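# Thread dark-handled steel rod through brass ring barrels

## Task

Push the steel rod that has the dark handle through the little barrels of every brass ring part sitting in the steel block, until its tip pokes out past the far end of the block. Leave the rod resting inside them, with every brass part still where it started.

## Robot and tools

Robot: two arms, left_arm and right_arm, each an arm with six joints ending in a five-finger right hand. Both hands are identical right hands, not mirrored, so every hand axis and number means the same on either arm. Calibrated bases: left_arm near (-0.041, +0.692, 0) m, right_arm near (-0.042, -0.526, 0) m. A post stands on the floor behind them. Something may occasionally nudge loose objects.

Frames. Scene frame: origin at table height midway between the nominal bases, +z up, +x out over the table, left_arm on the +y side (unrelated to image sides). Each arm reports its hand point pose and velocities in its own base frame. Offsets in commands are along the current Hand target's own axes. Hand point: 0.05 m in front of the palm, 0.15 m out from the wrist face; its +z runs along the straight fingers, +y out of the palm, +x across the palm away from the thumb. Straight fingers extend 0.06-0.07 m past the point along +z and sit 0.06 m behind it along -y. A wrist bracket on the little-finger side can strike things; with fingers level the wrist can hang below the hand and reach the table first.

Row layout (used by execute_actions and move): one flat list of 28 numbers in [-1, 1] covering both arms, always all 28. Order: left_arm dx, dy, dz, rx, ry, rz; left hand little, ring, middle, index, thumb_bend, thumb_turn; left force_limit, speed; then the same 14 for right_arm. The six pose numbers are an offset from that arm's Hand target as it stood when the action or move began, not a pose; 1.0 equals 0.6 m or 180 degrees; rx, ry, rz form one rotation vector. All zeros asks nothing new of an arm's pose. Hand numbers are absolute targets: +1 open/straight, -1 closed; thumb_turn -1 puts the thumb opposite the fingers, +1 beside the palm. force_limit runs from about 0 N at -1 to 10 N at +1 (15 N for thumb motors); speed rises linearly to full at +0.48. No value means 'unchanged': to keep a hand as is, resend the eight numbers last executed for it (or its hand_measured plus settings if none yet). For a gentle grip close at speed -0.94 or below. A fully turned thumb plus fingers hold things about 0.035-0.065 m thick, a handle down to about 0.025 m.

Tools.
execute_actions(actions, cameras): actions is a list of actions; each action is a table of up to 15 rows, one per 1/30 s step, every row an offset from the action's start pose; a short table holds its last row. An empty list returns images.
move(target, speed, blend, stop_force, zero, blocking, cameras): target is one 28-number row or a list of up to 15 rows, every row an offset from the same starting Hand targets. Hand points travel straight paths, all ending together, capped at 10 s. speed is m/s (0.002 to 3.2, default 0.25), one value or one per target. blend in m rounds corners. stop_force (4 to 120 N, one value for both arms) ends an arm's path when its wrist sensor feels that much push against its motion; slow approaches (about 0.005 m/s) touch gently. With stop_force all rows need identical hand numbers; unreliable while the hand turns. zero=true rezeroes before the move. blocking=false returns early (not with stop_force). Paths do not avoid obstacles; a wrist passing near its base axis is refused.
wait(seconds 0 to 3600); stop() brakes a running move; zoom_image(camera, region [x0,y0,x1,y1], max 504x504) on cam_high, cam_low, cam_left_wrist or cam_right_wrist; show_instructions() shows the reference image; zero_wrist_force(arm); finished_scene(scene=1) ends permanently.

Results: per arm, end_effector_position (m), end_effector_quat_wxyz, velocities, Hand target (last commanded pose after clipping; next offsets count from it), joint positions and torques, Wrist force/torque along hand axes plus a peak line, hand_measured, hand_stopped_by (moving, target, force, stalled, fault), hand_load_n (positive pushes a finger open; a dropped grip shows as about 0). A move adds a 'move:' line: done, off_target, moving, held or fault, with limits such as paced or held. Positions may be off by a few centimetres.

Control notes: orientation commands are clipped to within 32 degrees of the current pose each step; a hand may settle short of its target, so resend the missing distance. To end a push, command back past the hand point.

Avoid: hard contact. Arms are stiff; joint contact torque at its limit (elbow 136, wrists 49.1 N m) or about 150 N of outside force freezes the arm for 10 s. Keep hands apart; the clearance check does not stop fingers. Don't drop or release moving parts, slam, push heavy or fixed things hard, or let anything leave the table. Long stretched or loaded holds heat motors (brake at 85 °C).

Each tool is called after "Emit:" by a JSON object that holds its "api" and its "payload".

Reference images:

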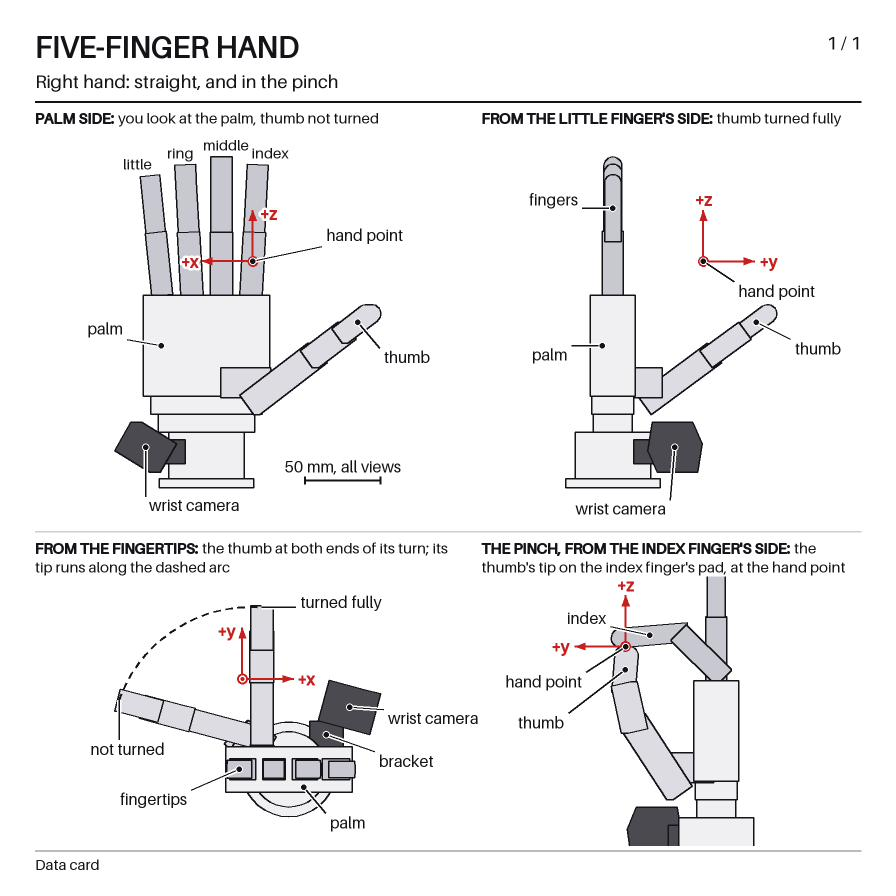

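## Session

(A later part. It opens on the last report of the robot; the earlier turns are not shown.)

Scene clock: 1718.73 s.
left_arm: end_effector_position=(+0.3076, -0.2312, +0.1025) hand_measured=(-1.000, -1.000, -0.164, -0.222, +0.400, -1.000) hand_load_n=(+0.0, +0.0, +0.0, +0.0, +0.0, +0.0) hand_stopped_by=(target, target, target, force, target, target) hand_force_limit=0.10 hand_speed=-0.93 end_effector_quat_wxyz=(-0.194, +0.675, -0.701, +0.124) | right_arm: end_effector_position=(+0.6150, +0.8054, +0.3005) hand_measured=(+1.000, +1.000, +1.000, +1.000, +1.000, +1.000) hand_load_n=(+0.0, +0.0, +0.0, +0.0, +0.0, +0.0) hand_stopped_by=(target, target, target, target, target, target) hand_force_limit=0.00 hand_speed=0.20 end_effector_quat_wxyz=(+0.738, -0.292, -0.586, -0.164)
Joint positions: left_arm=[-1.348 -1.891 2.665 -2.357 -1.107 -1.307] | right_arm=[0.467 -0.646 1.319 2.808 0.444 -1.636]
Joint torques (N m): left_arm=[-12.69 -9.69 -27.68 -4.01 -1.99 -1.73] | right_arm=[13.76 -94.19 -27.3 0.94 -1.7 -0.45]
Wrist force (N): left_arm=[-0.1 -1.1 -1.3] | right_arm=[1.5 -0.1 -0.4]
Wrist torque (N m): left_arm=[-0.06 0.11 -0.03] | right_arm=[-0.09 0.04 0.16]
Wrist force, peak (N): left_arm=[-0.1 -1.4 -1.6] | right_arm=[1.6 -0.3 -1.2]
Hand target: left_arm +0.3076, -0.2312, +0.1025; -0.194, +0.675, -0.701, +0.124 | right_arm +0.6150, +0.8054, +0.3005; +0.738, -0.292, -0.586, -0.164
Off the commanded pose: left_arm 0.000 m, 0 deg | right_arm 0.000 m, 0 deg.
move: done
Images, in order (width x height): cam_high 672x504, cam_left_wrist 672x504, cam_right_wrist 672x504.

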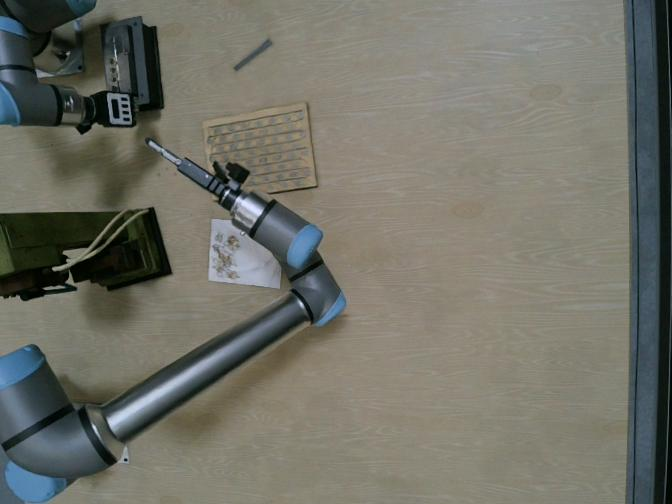

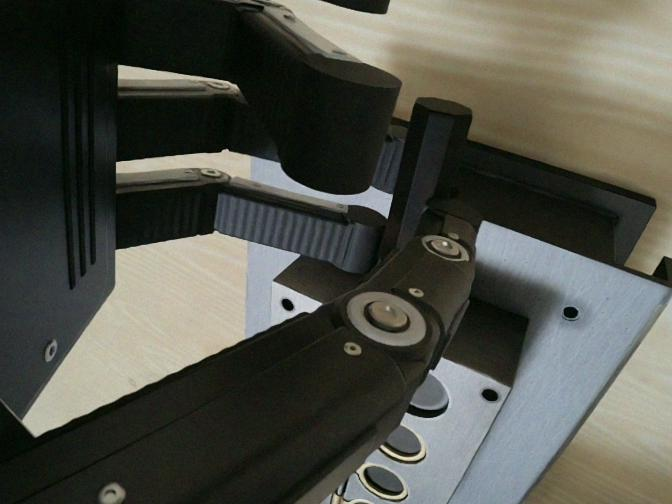

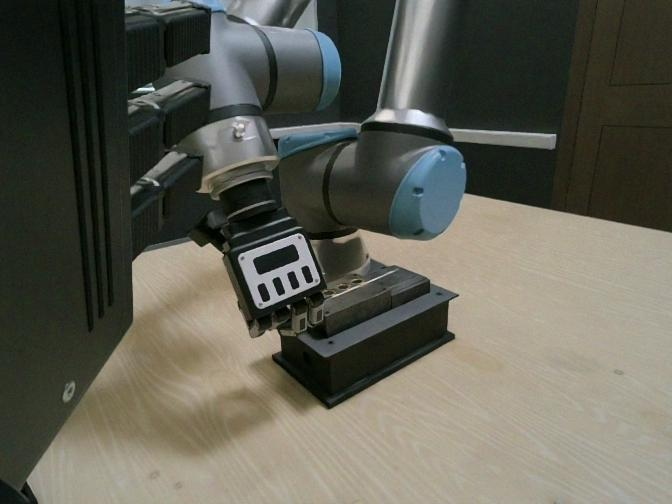

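Emit:
{"api": "move", "payload": {"target": [0.0002,0.00075,0.0015,0,0,0,-1,-1,-0.165,-0.5,0.4,-1,0.1,-0.93,0,0,0,0,0,0,1,1,1,1,1,1,0,0.2], "speed": 0.005, "cameras": ["cam_right_wrist","cam_left_wrist","cam_high"]}}

Emit:
{"api": "zoom_image", "payload": {"camera": "cam_left_wrist", "region": [320, 80, 560, 320]}}

Emit:
{"api": "zoom_image", "payload": {"camera": "cam_right_wrist", "region": [310, 250, 430, 340]}}

Scene clock: 1731.47 s.
left_arm: end_effector_position=(+0.3076, -0.2312, +0.1015) hand_measured=(-1.000, -1.000, -0.164, -0.222, +0.400, -1.000) hand_load_n=(+0.0, +0.0, +0.5, +0.0, +1.0, -0.5) hand_stopped_by=(target, target, target, force, target, target) hand_force_limit=0.10 hand_speed=-0.93 end_effector_quat_wxyz=(-0.194, +0.675, -0.701, +0.124) | right_arm: end_effector_position=(+0.6150, +0.8054, +0.3005) hand_measured=(+1.000, +1.000, +1.000, +1.000, +1.000, +1.000) hand_load_n=(+0.0, +0.0, +0.0, +0.0, +0.0, +0.0) hand_stopped_by=(target, target, target, target, target, target) hand_force_limit=0.00 hand_speed=0.20 end_effector_quat_wxyz=(+0.738, -0.292, -0.586, -0.164)
Joint positions: left_arm=[-1.348 -1.889 2.666 -2.36 -1.107 -1.307] | right_arm=[0.467 -0.646 1.319 2.808 0.444 -1.636]
Joint torques (N m): left_arm=[-12.21 -7.97 -25.92 -3.68 -1.48 -1.2] | right_arm=[13.69 -94.37 -26.67 1.12 -1.58 -0.58]
Wrist force (N): left_arm=[0.2 -1.1 -1.9] | right_arm=[1.2 -0.1 -0.8]
Wrist torque (N m): left_arm=[-0.06 0.10 -0.01] | right_arm=[-0.08 0.08 0.15]
Wrist force, peak (N): left_arm=[0.0 -1.1 -2.0] | right_arm=[2.2 0.1 -0.6]
Hand target: left_arm +0.3076, -0.2312, +0.1015; -0.194, +0.675, -0.701, +0.124 | right_arm +0.6150, +0.8054, +0.3005; +0.738, -0.292, -0.586, -0.164
Off the commanded pose: left_arm 0.000 m, 0 deg | right_arm 0.000 m, 0 deg.
move: done
Images, in order (width x height): cam_high 672x504, cam_left_wrist 672x504, cam_right_wrist 672x504.

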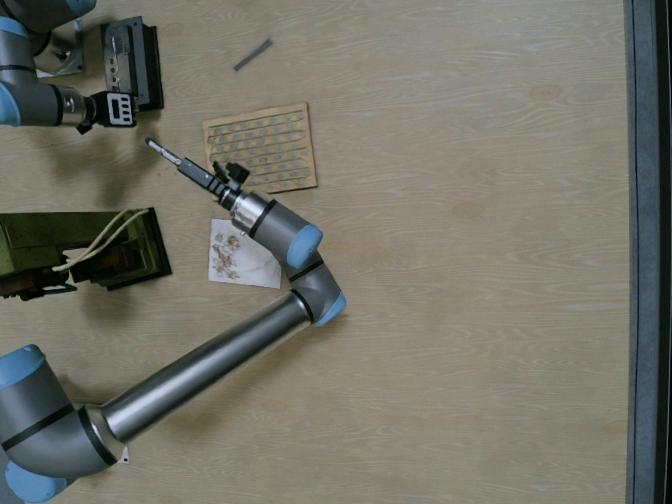

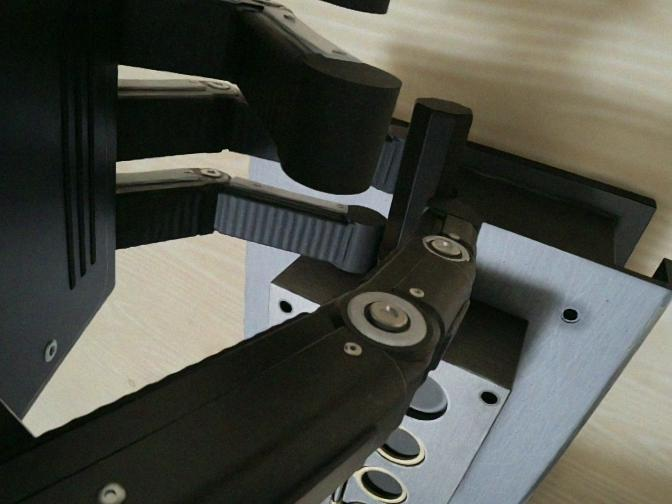

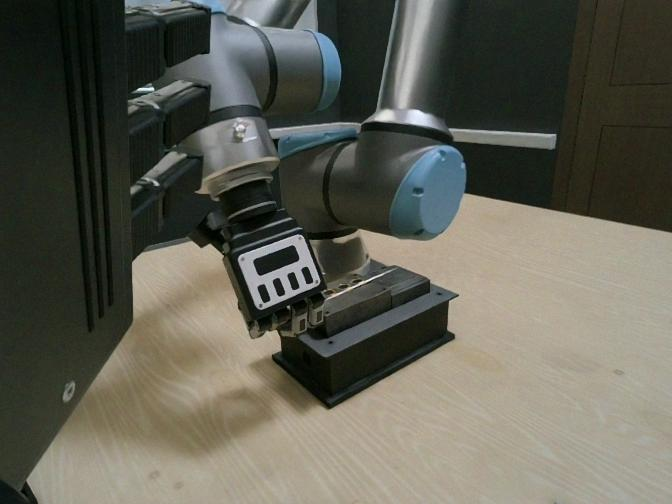

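Scaled by 2.100.

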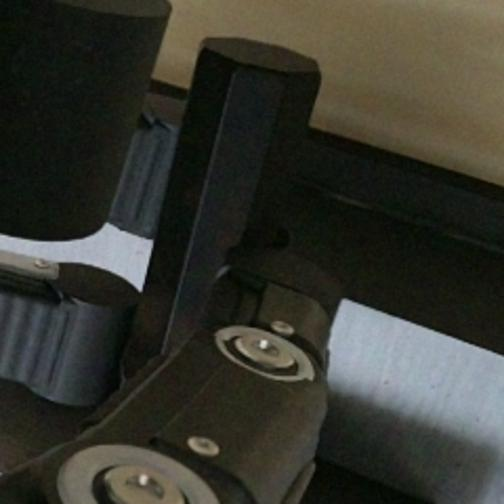

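Scaled by 4.200.

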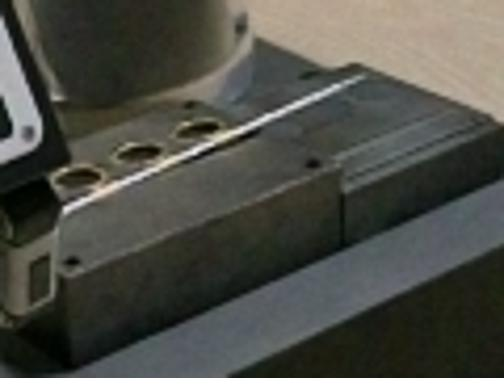

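Emit:
{"api": "move", "payload": {"target": [-0.0005,-0.0022,-0.0045,0,0,0,-1,-1,-0.165,-0.5,0.4,-1,0.1,-0.93,0,0,0,0,0,0,1,1,1,1,1,1,0,0.2], "speed": 0.005, "cameras": ["cam_right_wrist","cam_left_wrist","cam_high"]}}

Emit:
{"api": "zoom_image", "payload": {"camera": "cam_right_wrist", "region": [310, 250, 430, 340]}}

Scene clock: 1750.93 s.
left_arm: end_effector_position=(+0.3076, -0.2312, +0.1046) hand_measured=(-1.000, -1.000, -0.164, -0.222, +0.400, -1.000) hand_load_n=(+0.0, +0.0, +0.0, +0.0, +0.0, +0.0) hand_stopped_by=(target, target, target, force, target, target) hand_force_limit=0.10 hand_speed=-0.93 end_effector_quat_wxyz=(-0.194, +0.675, -0.701, +0.124) | right_arm: end_effector_position=(+0.6150, +0.8054, +0.3005) hand_measured=(+1.000, +1.000, +1.000, +1.000, +1.000, +1.000) hand_load_n=(+0.0, +0.0, +0.0, +0.0, +0.0, +0.0) hand_stopped_by=(target, target, target, target, target, target) hand_force_limit=0.00 hand_speed=0.20 end_effector_quat_wxyz=(+0.738, -0.292, -0.586, -0.164)
Joint positions: left_arm=[-1.348 -1.896 2.662 -2.349 -1.107 -1.307] | right_arm=[0.467 -0.646 1.319 2.808 0.444 -1.636]
Joint torques (N m): left_arm=[5.79 -2.89 -41.77 -4.24 -0.98 1.23] | right_arm=[14.75 -94.14 -27.23 1.21 -1.73 -0.44]
Wrist force (N): left_arm=[-0.3 -1.2 -1.4] | right_arm=[1.7 0.1 -0.6]
Wrist torque (N m): left_arm=[-0.05 0.16 -0.02] | right_arm=[-0.06 0.02 0.18]
Wrist force, peak (N): left_arm=[0.0 -1.3 -2.1] | right_arm=[1.9 0.0 -0.7]
Hand target: left_arm +0.3076, -0.2312, +0.1045; -0.194, +0.675, -0.701, +0.124 | right_arm +0.6150, +0.8054, +0.3005; +0.738, -0.292, -0.586, -0.164
Off the commanded pose: left_arm 0.000 m, 0 deg | right_arm 0.000 m, 0 deg.
move: done
Images, in order (width x height): cam_high 672x504, cam_left_wrist 672x504, cam_right_wrist 672x504.

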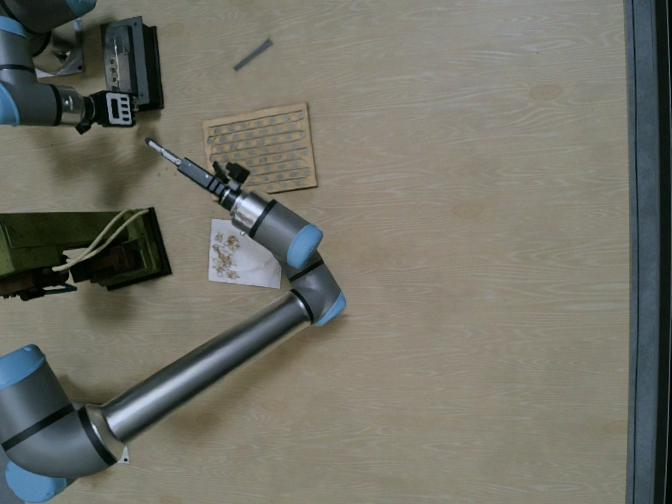

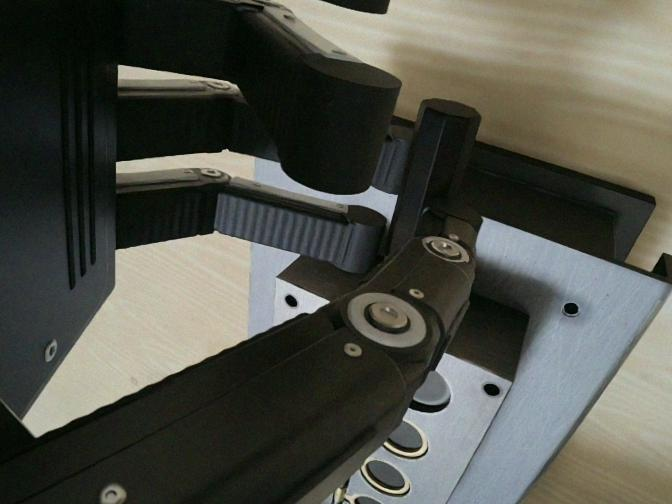

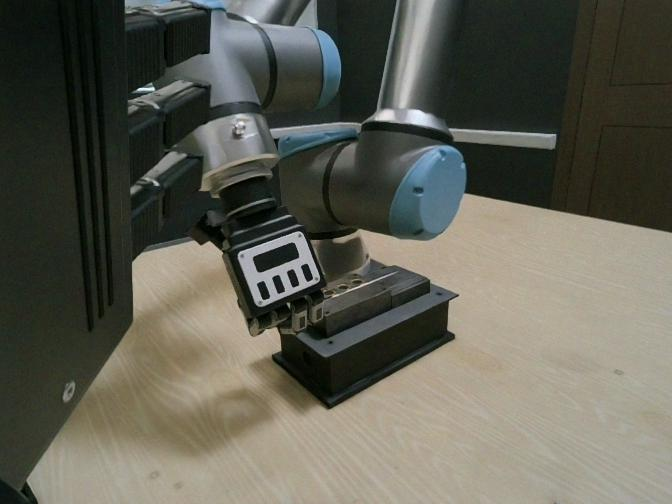

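Scaled by 4.200.

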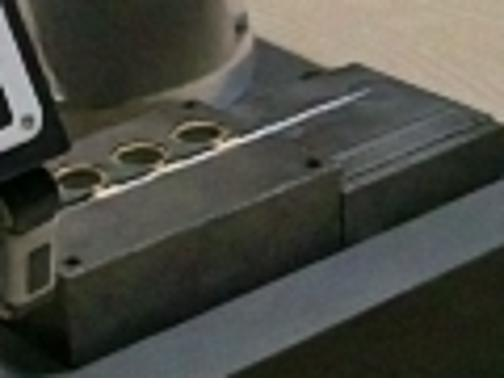

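Emit:
{"api": "move", "payload": {"target": [0,0,0,0,0,0,-1,-1,-0.165,-0.5,0.04,-1,0.1,-0.93,0,0,0,0,0,0,1,1,1,1,1,1,0,0.2], "cameras": ["cam_right_wrist","cam_left_wrist"]}}

Emit:
{"api": "zoom_image", "payload": {"camera": "cam_left_wrist", "region": [320, 80, 560, 320]}}

Emit:
{"api": "zoom_image", "payload": {"camera": "cam_right_wrist", "region": [310, 250, 430, 340]}}

Scene clock: 1755.67 s.
left_arm: end_effector_position=(+0.3076, -0.2312, +0.1045) hand_measured=(-1.000, -1.000, -0.164, -0.222, +0.316, -1.000) hand_load_n=(+0.0, +0.0, +11.0, +1.0, +8.0, +0.0) hand_stopped_by=(target, target, target, force, force, target) hand_force_limit=0.10 hand_speed=-0.93 end_effector_quat_wxyz=(-0.194, +0.675, -0.701, +0.124) | right_arm: end_effector_position=(+0.6150, +0.8054, +0.3005) hand_measured=(+1.000, +1.000, +1.000, +1.000, +1.000, +1.000) hand_load_n=(+0.0, +0.0, +0.0, +0.0, +0.0, +0.0) hand_stopped_by=(target, target, target, target, target, target) hand_force_limit=0.00 hand_speed=0.20 end_effector_quat_wxyz=(+0.738, -0.292, -0.586, -0.164)
Joint positions: left_arm=[-1.348 -1.896 2.662 -2.349 -1.107 -1.307] | right_arm=[0.467 -0.646 1.319 2.808 0.444 -1.636]
Joint torques (N m): left_arm=[6.25 3.5 -26.35 -6.24 0.17 0.02] | right_arm=[14.09 -93.14 -26.62 1.25 -1.66 -0.55]
Wrist force (N): left_arm=[-0.1 -0.8 -1.9] | right_arm=[1.8 0.0 -0.9]
Wrist torque (N m): left_arm=[-0.04 0.08 -0.01] | right_arm=[-0.06 0.01 0.18]
Wrist force, peak (N): left_arm=[-0.4 -0.8 -2.4] | right_arm=[2.0 -0.3 -0.4]
Hand target: left_arm +0.3076, -0.2312, +0.1045; -0.194, +0.675, -0.701, +0.124 | right_arm +0.6150, +0.8054, +0.3005; +0.738, -0.292, -0.586, -0.164
Off the commanded pose: left_arm 0.000 m, 0 deg | right_arm 0.000 m, 0 deg.
move: done
Images, in order (width x height): cam_left_wrist 672x504, cam_right_wrist 672x504.

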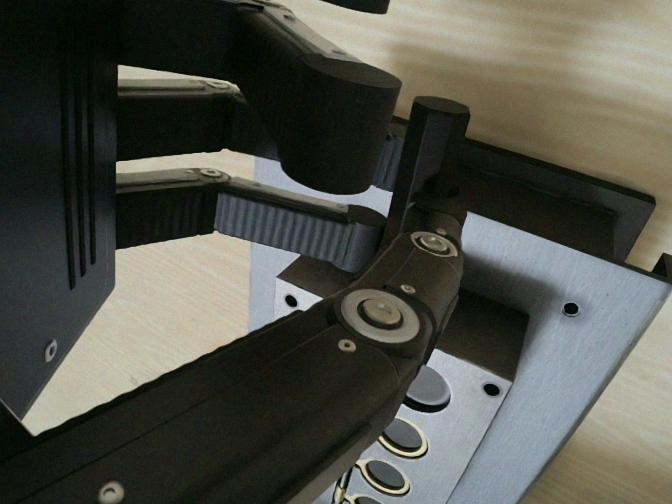

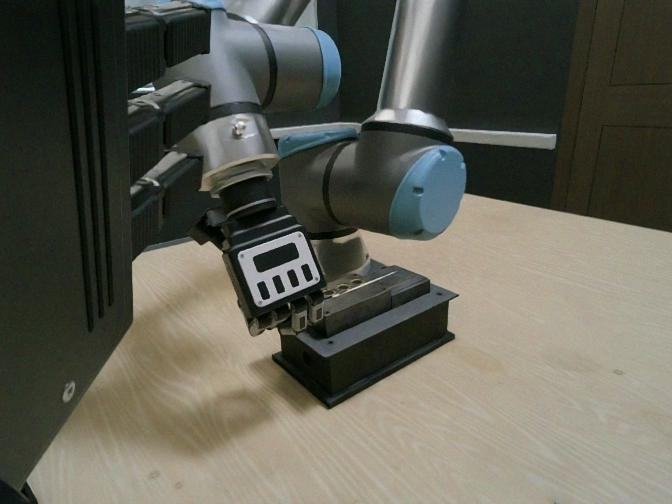

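Scaled by 2.100.

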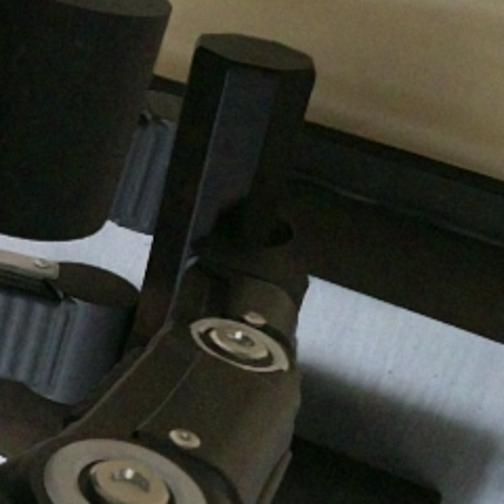

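Scaled by 4.200.

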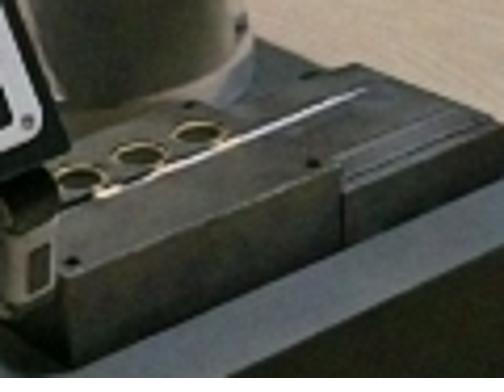

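Emit:
{"api": "move", "payload": {"target": [-0.0078,0.0009,0.0005,0,0,0,-1,-1,-0.165,-0.5,0.04,-1,0.1,-0.93,0,0,0,0,0,0,1,1,1,1,1,1,0,0.2], "speed": 0.003, "stop_force": 4, "cameras": ["cam_right_wrist","cam_left_wrist"]}}

Emit:
{"api": "zoom_image", "payload": {"camera": "cam_left_wrist", "region": [320, 80, 560, 320]}}

Emit:
{"api": "zoom_image", "payload": {"camera": "cam_right_wrist", "region": [310, 250, 430, 340]}}

Scene clock: 1759.90 s.
left_arm: end_effector_position=(+0.3073, -0.2265, +0.1045) hand_measured=(-1.000, -1.000, -0.164, -0.222, +0.316, -1.000) hand_load_n=(+0.0, +0.0, +11.0, +0.5, +8.0, +0.0) hand_stopped_by=(target, target, target, force, force, target) hand_force_limit=0.10 hand_speed=-0.93 end_effector_quat_wxyz=(-0.194, +0.675, -0.701, +0.124) | right_arm: end_effector_position=(+0.6150, +0.8054, +0.3005) hand_measured=(+1.000, +1.000, +1.000, +1.000, +1.000, +1.000) hand_load_n=(+0.0, +0.0, +0.0, +0.0, +0.0, +0.0) hand_stopped_by=(target, target, target, target, target, target) hand_force_limit=0.00 hand_speed=0.20 end_effector_quat_wxyz=(+0.738, -0.292, -0.586, -0.164)
Joint positions: left_arm=[-1.345 -1.907 2.668 -2.346 -1.107 -1.304] | right_arm=[0.467 -0.646 1.319 2.808 0.444 -1.636]
Joint torques (N m): left_arm=[3.75 -0.68 -32.09 -2.79 -2.74 1.25] | right_arm=[13.88 -93.99 -27.05 1.09 -1.64 -0.47]
Wrist force (N): left_arm=[1.1 -1.1 -2.5] | right_arm=[1.0 -0.2 -0.4]
Wrist torque (N m): left_arm=[-0.06 0.04 -0.03] | right_arm=[-0.12 0.11 0.14]
Wrist force, peak (N): left_arm=[0.5 -1.6 -2.8] | right_arm=[1.8 -0.1 -1.0]
Hand target: left_arm +0.3073, -0.2265, +0.1045; -0.194, +0.675, -0.701, +0.124 | right_arm +0.6150, +0.8054, +0.3005; +0.738, -0.292, -0.586, -0.164
Off the commanded pose: left_arm 0.000 m, 0 deg | right_arm 0.000 m, 0 deg.
move: done
Images, in order (width x height): cam_left_wrist 672x504, cam_right_wrist 672x504.

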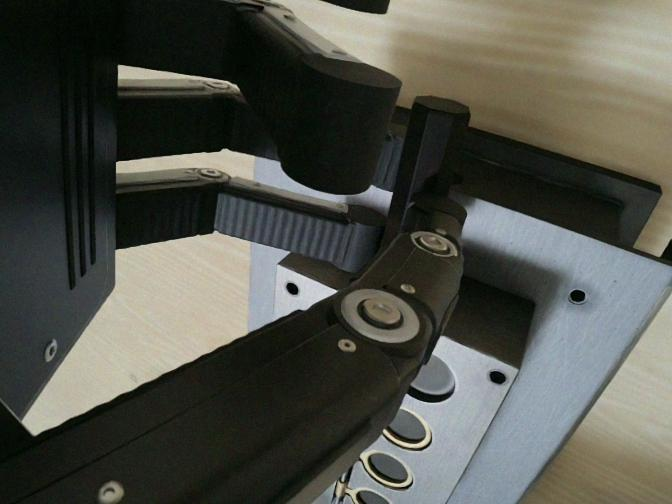

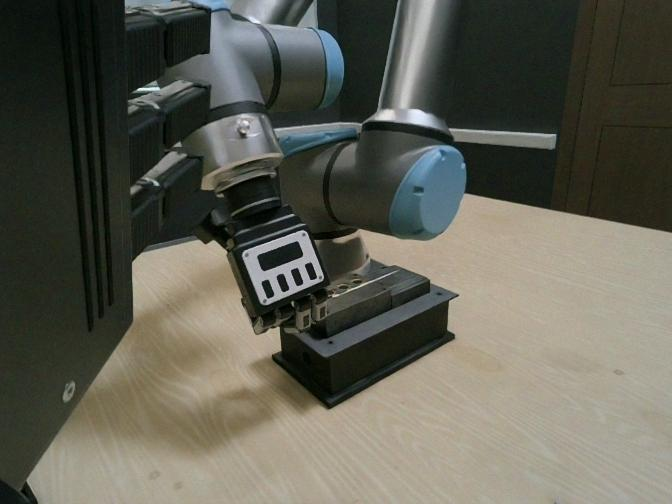

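Scaled by 2.100.

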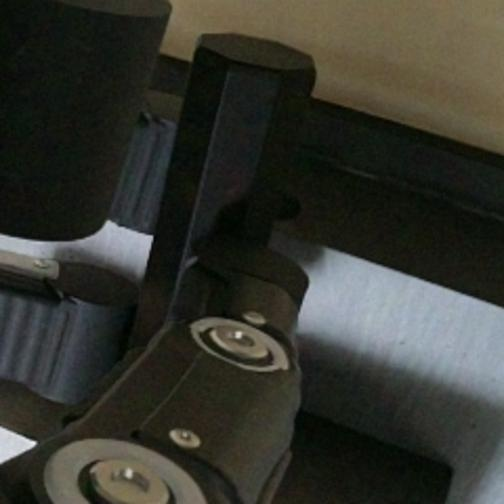

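Scaled by 4.200.

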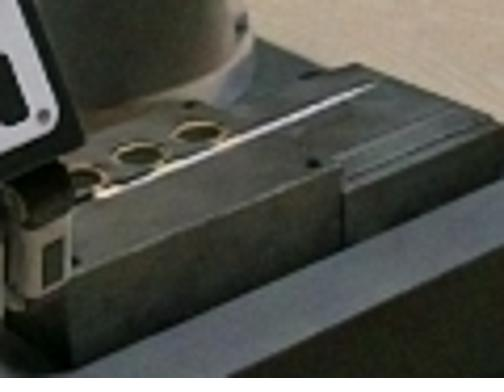

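Emit:
{"api": "move", "payload": {"target": [-0.0033,0.0004,0.0002,0,0,0,-1,-1,-0.165,-0.5,0.04,-1,0.1,-0.93,0,0,0,0,0,0,1,1,1,1,1,1,0,0.2], "speed": 0.003, "stop_force": 4, "cameras": ["cam_right_wrist","cam_left_wrist"]}}

Emit:
{"api": "zoom_image", "payload": {"camera": "cam_left_wrist", "region": [320, 80, 560, 320]}}

Emit:
{"api": "zoom_image", "payload": {"camera": "cam_right_wrist", "region": [310, 250, 430, 340]}}

Scene clock: 1764.37 s.
left_arm: end_effector_position=(+0.3072, -0.2245, +0.1045) hand_measured=(-1.000, -1.000, -0.164, -0.222, +0.316, -1.000) hand_load_n=(+0.0, +0.0, +10.5, +0.5, +8.0, +0.0) hand_stopped_by=(target, target, target, force, force, target) hand_force_limit=0.10 hand_speed=-0.93 end_effector_quat_wxyz=(-0.194, +0.675, -0.701, +0.124) | right_arm: end_effector_position=(+0.6150, +0.8054, +0.3005) hand_measured=(+1.000, +1.000, +1.000, +1.000, +1.000, +1.000) hand_load_n=(+0.0, +0.0, +0.0, +0.0, +0.0, +0.0) hand_stopped_by=(target, target, target, target, target, target) hand_force_limit=0.00 hand_speed=0.20 end_effector_quat_wxyz=(+0.738, -0.292, -0.586, -0.164)
Joint positions: left_arm=[-1.344 -1.912 2.671 -2.344 -1.107 -1.303] | right_arm=[0.467 -0.646 1.319 2.808 0.444 -1.636]
Joint torques (N m): left_arm=[5.95 -1.22 -31.12 -3.04 -2.7 1.07] | right_arm=[14.66 -93.81 -27.2 1.25 -1.69 -0.54]
Wrist force (N): left_arm=[0.8 -1.8 -2.8] | right_arm=[1.4 0.3 -1.1]
Wrist torque (N m): left_arm=[-0.11 0.09 -0.06] | right_arm=[0.00 0.07 0.16]
Wrist force, peak (N): left_arm=[0.5 -1.6 -3.1] | right_arm=[1.8 -0.2 -1.4]
Hand target: left_arm +0.3072, -0.2245, +0.1045; -0.194, +0.675, -0.701, +0.124 | right_arm +0.6150, +0.8054, +0.3005; +0.738, -0.292, -0.586, -0.164
Off the commanded pose: left_arm 0.000 m, 0 deg | right_arm 0.000 m, 0 deg.
move: done
Images, in order (width x height): cam_left_wrist 672x504, cam_right_wrist 672x504.

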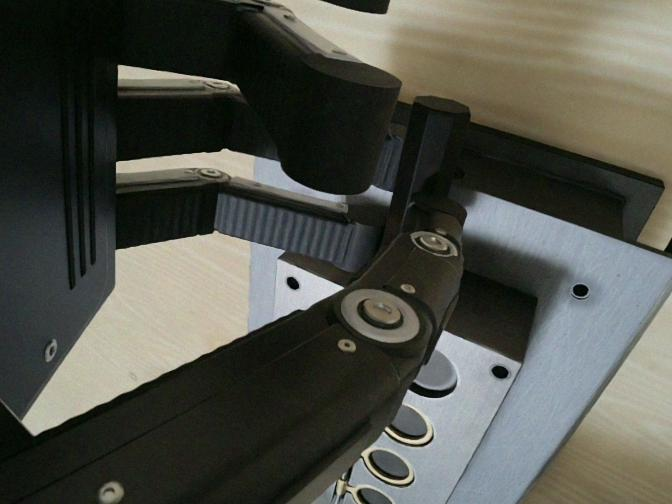

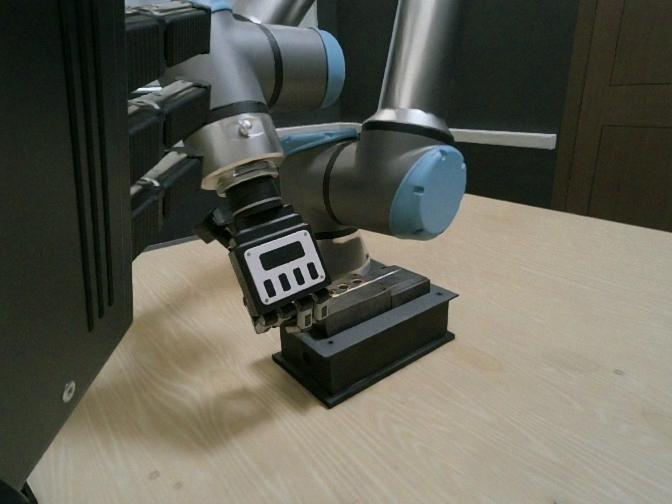

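Scaled by 2.100.

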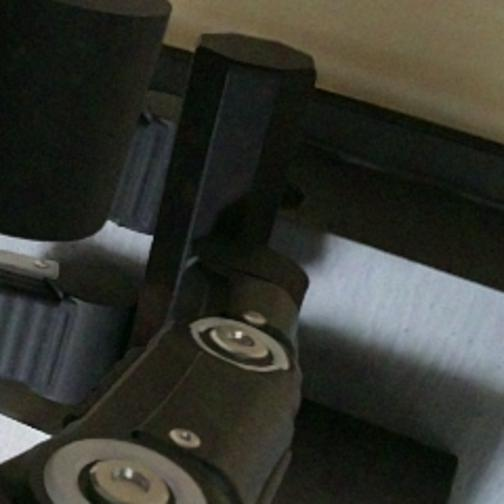

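Scaled by 4.200.

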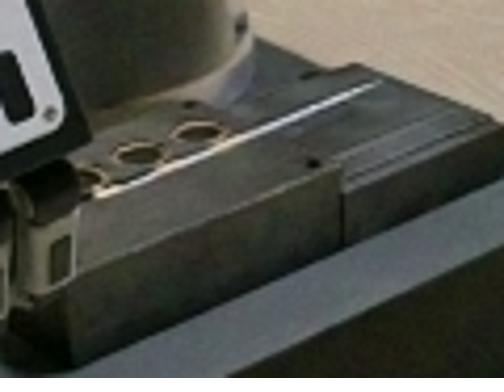

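Emit:
{"api": "move", "payload": {"target": [-0.0033,0.0004,0.0002,0,0,0,-1,-1,-0.165,-0.5,0.04,-1,0.1,-0.93,0,0,0,0,0,0,1,1,1,1,1,1,0,0.2], "speed": 0.003, "stop_force": 4, "cameras": ["cam_right_wrist","cam_left_wrist"]}}

Emit:
{"api": "zoom_image", "payload": {"camera": "cam_right_wrist", "region": [310, 250, 430, 340]}}

Scene clock: 1767.87 s.
left_arm: end_effector_position=(+0.3070, -0.2225, +0.1045) hand_measured=(-1.000, -1.000, -0.164, -0.222, +0.316, -1.000) hand_load_n=(+0.0, +0.0, +10.5, +0.5, +8.0, +0.0) hand_stopped_by=(target, target, target, force, force, target) hand_force_limit=0.10 hand_speed=-0.93 end_effector_quat_wxyz=(-0.194, +0.675, -0.701, +0.124) | right_arm: end_effector_position=(+0.6150, +0.8054, +0.3005) hand_measured=(+1.000, +1.000, +1.000, +1.000, +1.000, +1.000) hand_load_n=(+0.0, +0.0, +0.0, +0.0, +0.0, +0.0) hand_stopped_by=(target, target, target, target, target, target) hand_force_limit=0.00 hand_speed=0.20 end_effector_quat_wxyz=(+0.738, -0.292, -0.586, -0.164)
Joint positions: left_arm=[-1.343 -1.916 2.673 -2.343 -1.107 -1.302] | right_arm=[0.467 -0.646 1.319 2.808 0.444 -1.636]
Joint torques (N m): left_arm=[6.5 -0.59 -30.91 -2.93 -2.75 1.35] | right_arm=[13.17 -94.6 -27.22 1.19 -1.64 -0.72]
Wrist force (N): left_arm=[0.9 -1.3 -2.4] | right_arm=[1.3 -0.4 -0.6]
Wrist torque (N m): left_arm=[-0.08 0.09 -0.05] | right_arm=[-0.13 0.06 0.15]
Wrist force, peak (N): left_arm=[0.8 -1.8 -3.4] | right_arm=[1.8 -0.8 -0.7]
Hand target: left_arm +0.3070, -0.2225, +0.1045; -0.194, +0.675, -0.701, +0.124 | right_arm +0.6150, +0.8054, +0.3005; +0.738, -0.292, -0.586, -0.164
Off the commanded pose: left_arm 0.000 m, 0 deg | right_arm 0.000 m, 0 deg.
move: done
Images, in order (width x height): cam_left_wrist 672x504, cam_right_wrist 672x504.

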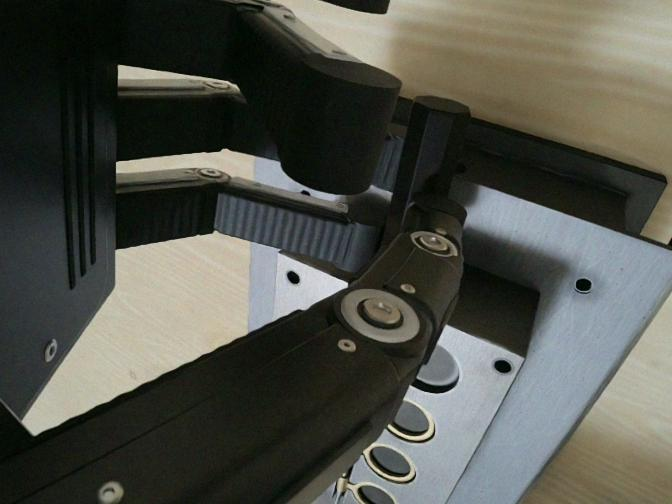

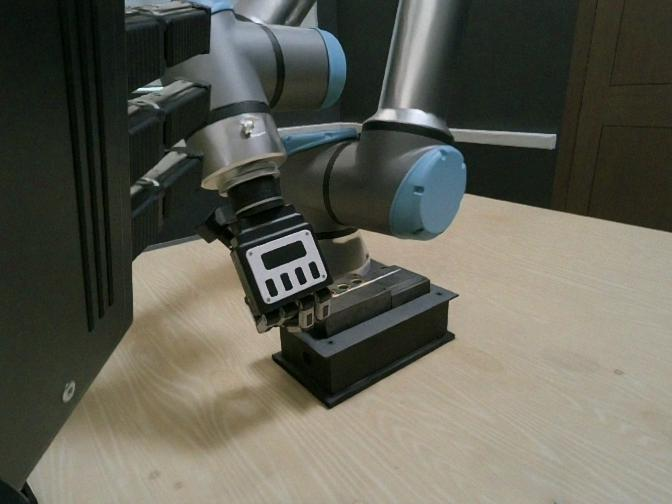

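Scaled by 4.200.

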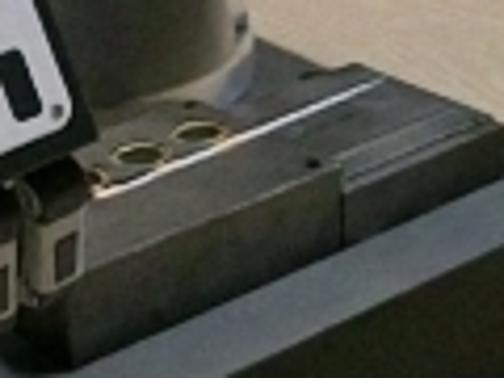

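Emit:
{"api": "move", "payload": {"target": [-0.0042,0.0005,0.0003,0,0,0,-1,-1,-0.165,-0.5,0.04,-1,0.1,-0.93,0,0,0,0,0,0,1,1,1,1,1,1,0,0.2], "speed": 0.003, "stop_force": 4, "cameras": ["cam_right_wrist","cam_left_wrist","cam_high"]}}

Emit:
{"api": "zoom_image", "payload": {"camera": "cam_right_wrist", "region": [310, 250, 430, 340]}}

Emit:
{"api": "zoom_image", "payload": {"camera": "cam_high", "region": [90, 10, 170, 150]}}

Scene clock: 1772.33 s.
left_arm: end_effector_position=(+0.3069, -0.2200, +0.1045) hand_measured=(-1.000, -1.000, -0.164, -0.222, +0.316, -1.000) hand_load_n=(+0.0, +0.0, +10.5, +0.5, +8.5, +0.0) hand_stopped_by=(target, target, target, force, force, target) hand_force_limit=0.10 hand_speed=-0.93 end_effector_quat_wxyz=(-0.194, +0.675, -0.701, +0.124) | right_arm: end_effector_position=(+0.6150, +0.8054, +0.3005) hand_measured=(+1.000, +1.000, +1.000, +1.000, +1.000, +1.000) hand_load_n=(+0.0, +0.0, +0.0, +0.0, +0.0, +0.0) hand_stopped_by=(target, target, target, target, target, target) hand_force_limit=0.00 hand_speed=0.20 end_effector_quat_wxyz=(+0.738, -0.292, -0.586, -0.164)
Joint positions: left_arm=[-1.342 -1.922 2.676 -2.341 -1.107 -1.301] | right_arm=[0.467 -0.646 1.319 2.808 0.444 -1.636]
Joint torques (N m): left_arm=[5.48 0.81 -30.32 -3.12 -2.81 1.18] | right_arm=[13.88 -93.63 -26.38 1.26 -1.59 -0.49]
Wrist force (N): left_arm=[0.8 -1.9 -3.9] | right_arm=[1.4 -0.1 -1.2]
Wrist torque (N m): left_arm=[-0.04 0.18 -0.08] | right_arm=[-0.05 0.08 0.16]
Wrist force, peak (N): left_arm=[1.4 -2.1 -3.7] | right_arm=[1.8 -0.3 -1.0]
Hand target: left_arm +0.3069, -0.2200, +0.1045; -0.194, +0.675, -0.701, +0.124 | right_arm +0.6150, +0.8054, +0.3005; +0.738, -0.292, -0.586, -0.164
Off the commanded pose: left_arm 0.000 m, 0 deg | right_arm 0.000 m, 0 deg.
move: done
Images, in order (width x height): cam_high 672x504, cam_left_wrist 672x504, cam_right_wrist 672x504.

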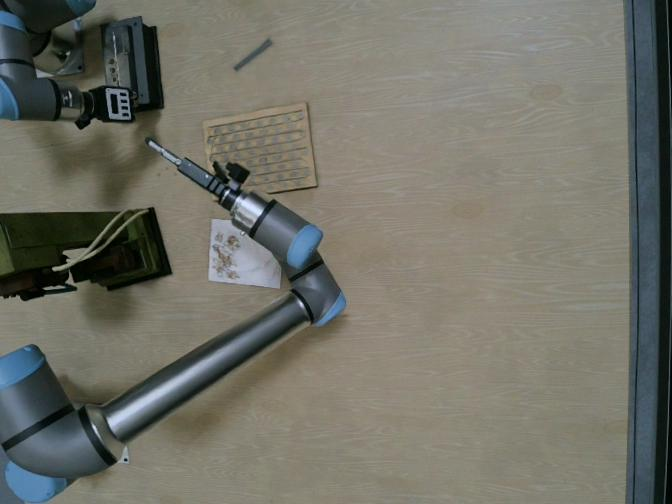

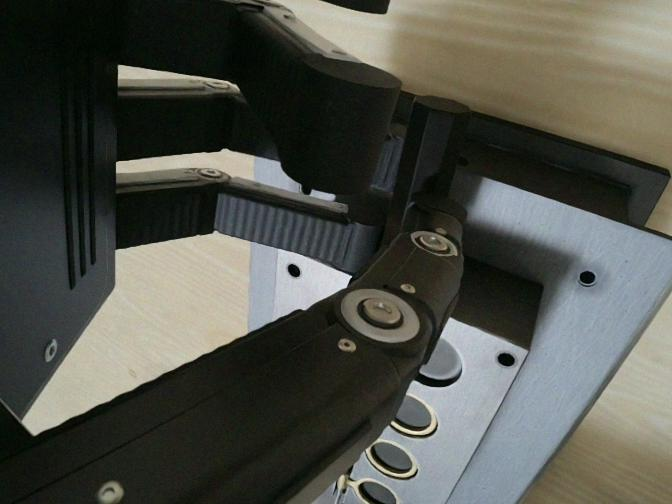

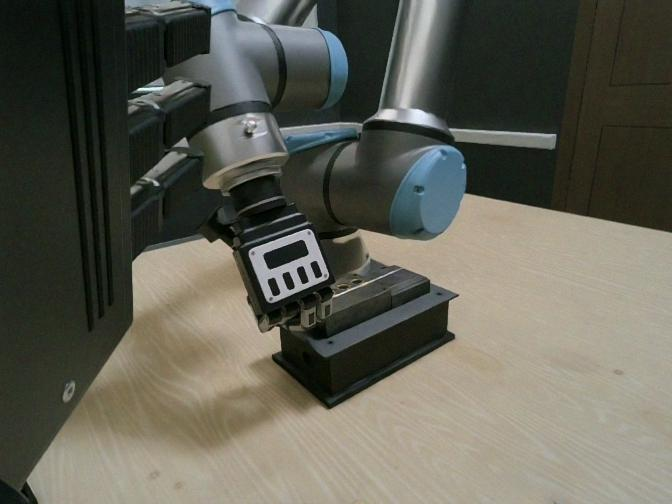

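Scaled by 4.200.

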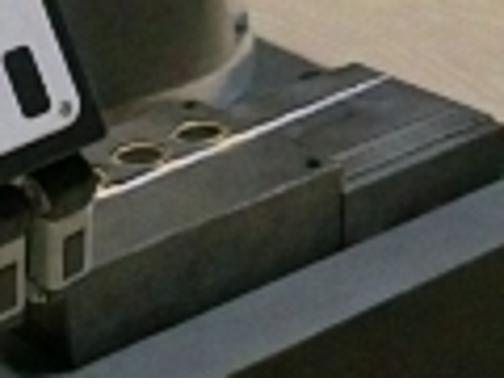

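Scaled by 3.600.

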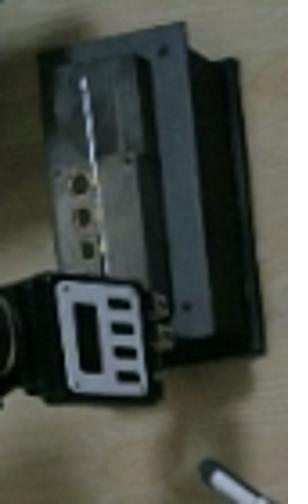

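Emit:
{"api": "zoom_image", "payload": {"camera": "cam_left_wrist", "region": [260, 80, 560, 380]}}

Scaled by 1.680.

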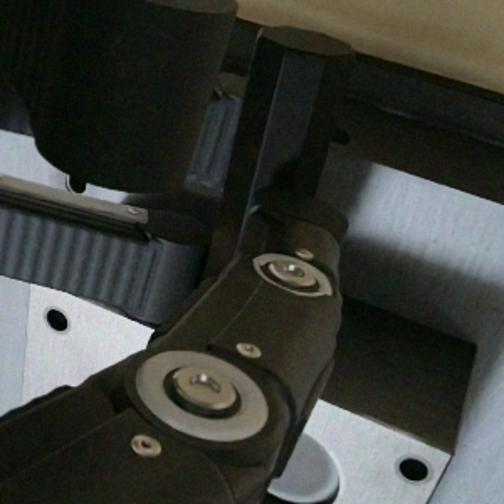

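Emit:
{"api": "move", "payload": {"target": [-0.0034,0.0002,-0.0003,0,0,0,-1,-1,-0.165,-0.5,0.04,-1,0.1,-0.93,0,0,0,0,0,0,1,1,1,1,1,1,0,0.2], "speed": 0.003, "stop_force": 4, "cameras": ["cam_right_wrist","cam_left_wrist"]}}

Emit:
{"api": "zoom_image", "payload": {"camera": "cam_right_wrist", "region": [310, 250, 430, 340]}}

Emit:
{"api": "zoom_image", "payload": {"camera": "cam_left_wrist", "region": [260, 80, 560, 380]}}

Scene clock: 1778.97 s.
left_arm: end_effector_position=(+0.3067, -0.2179, +0.1048) hand_measured=(-1.000, -1.000, -0.164, -0.222, +0.316, -1.000) hand_load_n=(+0.0, +0.0, +10.5, +1.0, +8.0, +0.0) hand_stopped_by=(target, target, target, force, force, target) hand_force_limit=0.10 hand_speed=-0.93 end_effector_quat_wxyz=(-0.194, +0.675, -0.701, +0.124) | right_arm: end_effector_position=(+0.6150, +0.8054, +0.3005) hand_measured=(+1.000, +1.000, +1.000, +1.000, +1.000, +1.000) hand_load_n=(+0.0, +0.0, +0.0, +0.0, +0.0, +0.0) hand_stopped_by=(target, target, target, target, target, target) hand_force_limit=0.00 hand_speed=0.20 end_effector_quat_wxyz=(+0.738, -0.292, -0.586, -0.164)
Joint positions: left_arm=[-1.341 -1.927 2.678 -2.337 -1.107 -1.3] | right_arm=[0.467 -0.646 1.319 2.808 0.444 -1.636]
Joint torques (N m): left_arm=[5.03 1.76 -31.79 -4.25 -2.69 1.43] | right_arm=[14.02 -94.15 -26.41 1.29 -1.49 -0.49]
Wrist force (N): left_arm=[0.7 -0.7 -1.8] | right_arm=[1.3 -0.4 -0.4]
Wrist torque (N m): left_arm=[-0.04 0.09 -0.04] | right_arm=[-0.14 0.06 0.15]
Wrist force, peak (N): left_arm=[1.1 -2.1 -3.9] | right_arm=[1.8 -0.2 -0.9]
Hand target: left_arm +0.3067, -0.2180, +0.1048; -0.194, +0.675, -0.701, +0.124 | right_arm +0.6150, +0.8054, +0.3005; +0.738, -0.292, -0.586, -0.164
Off the commanded pose: left_arm 0.000 m, 0 deg | right_arm 0.000 m, 0 deg.
move: done
Images, in order (width x height): cam_left_wrist 672x504, cam_right_wrist 672x504.

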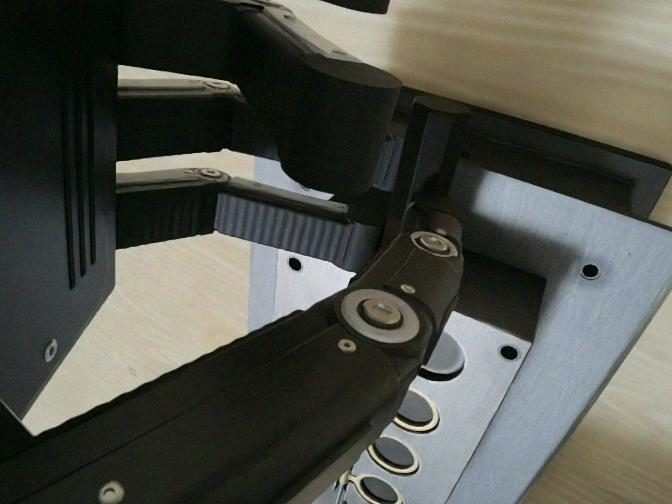

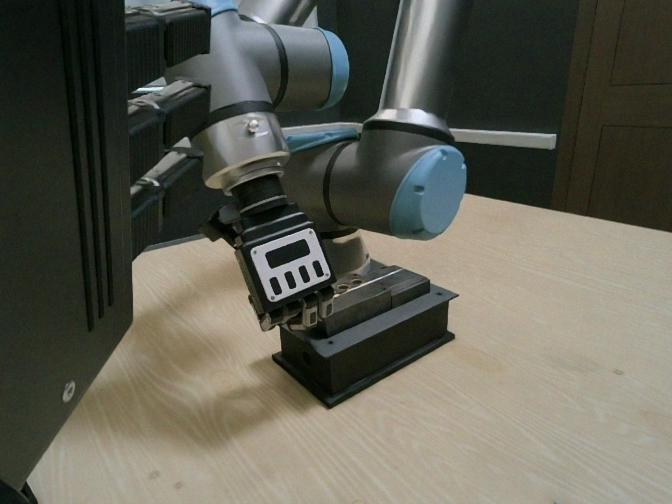

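Scaled by 4.200.

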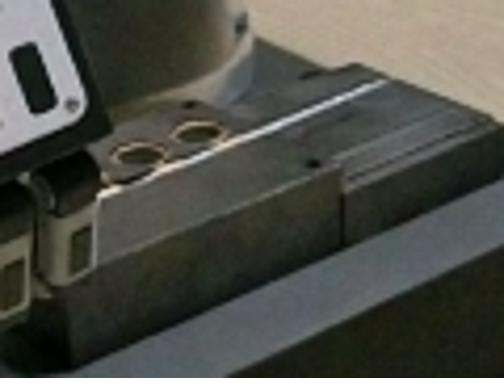

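Scaled by 1.680.

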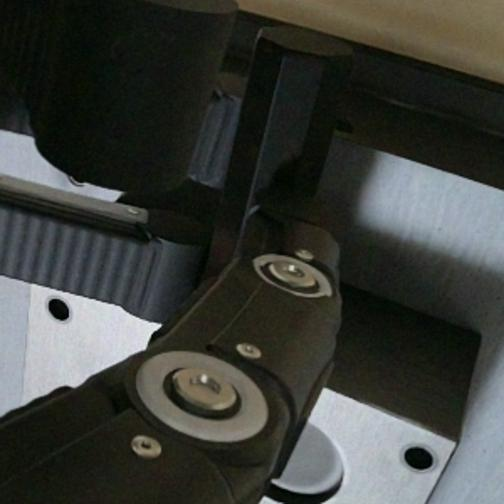

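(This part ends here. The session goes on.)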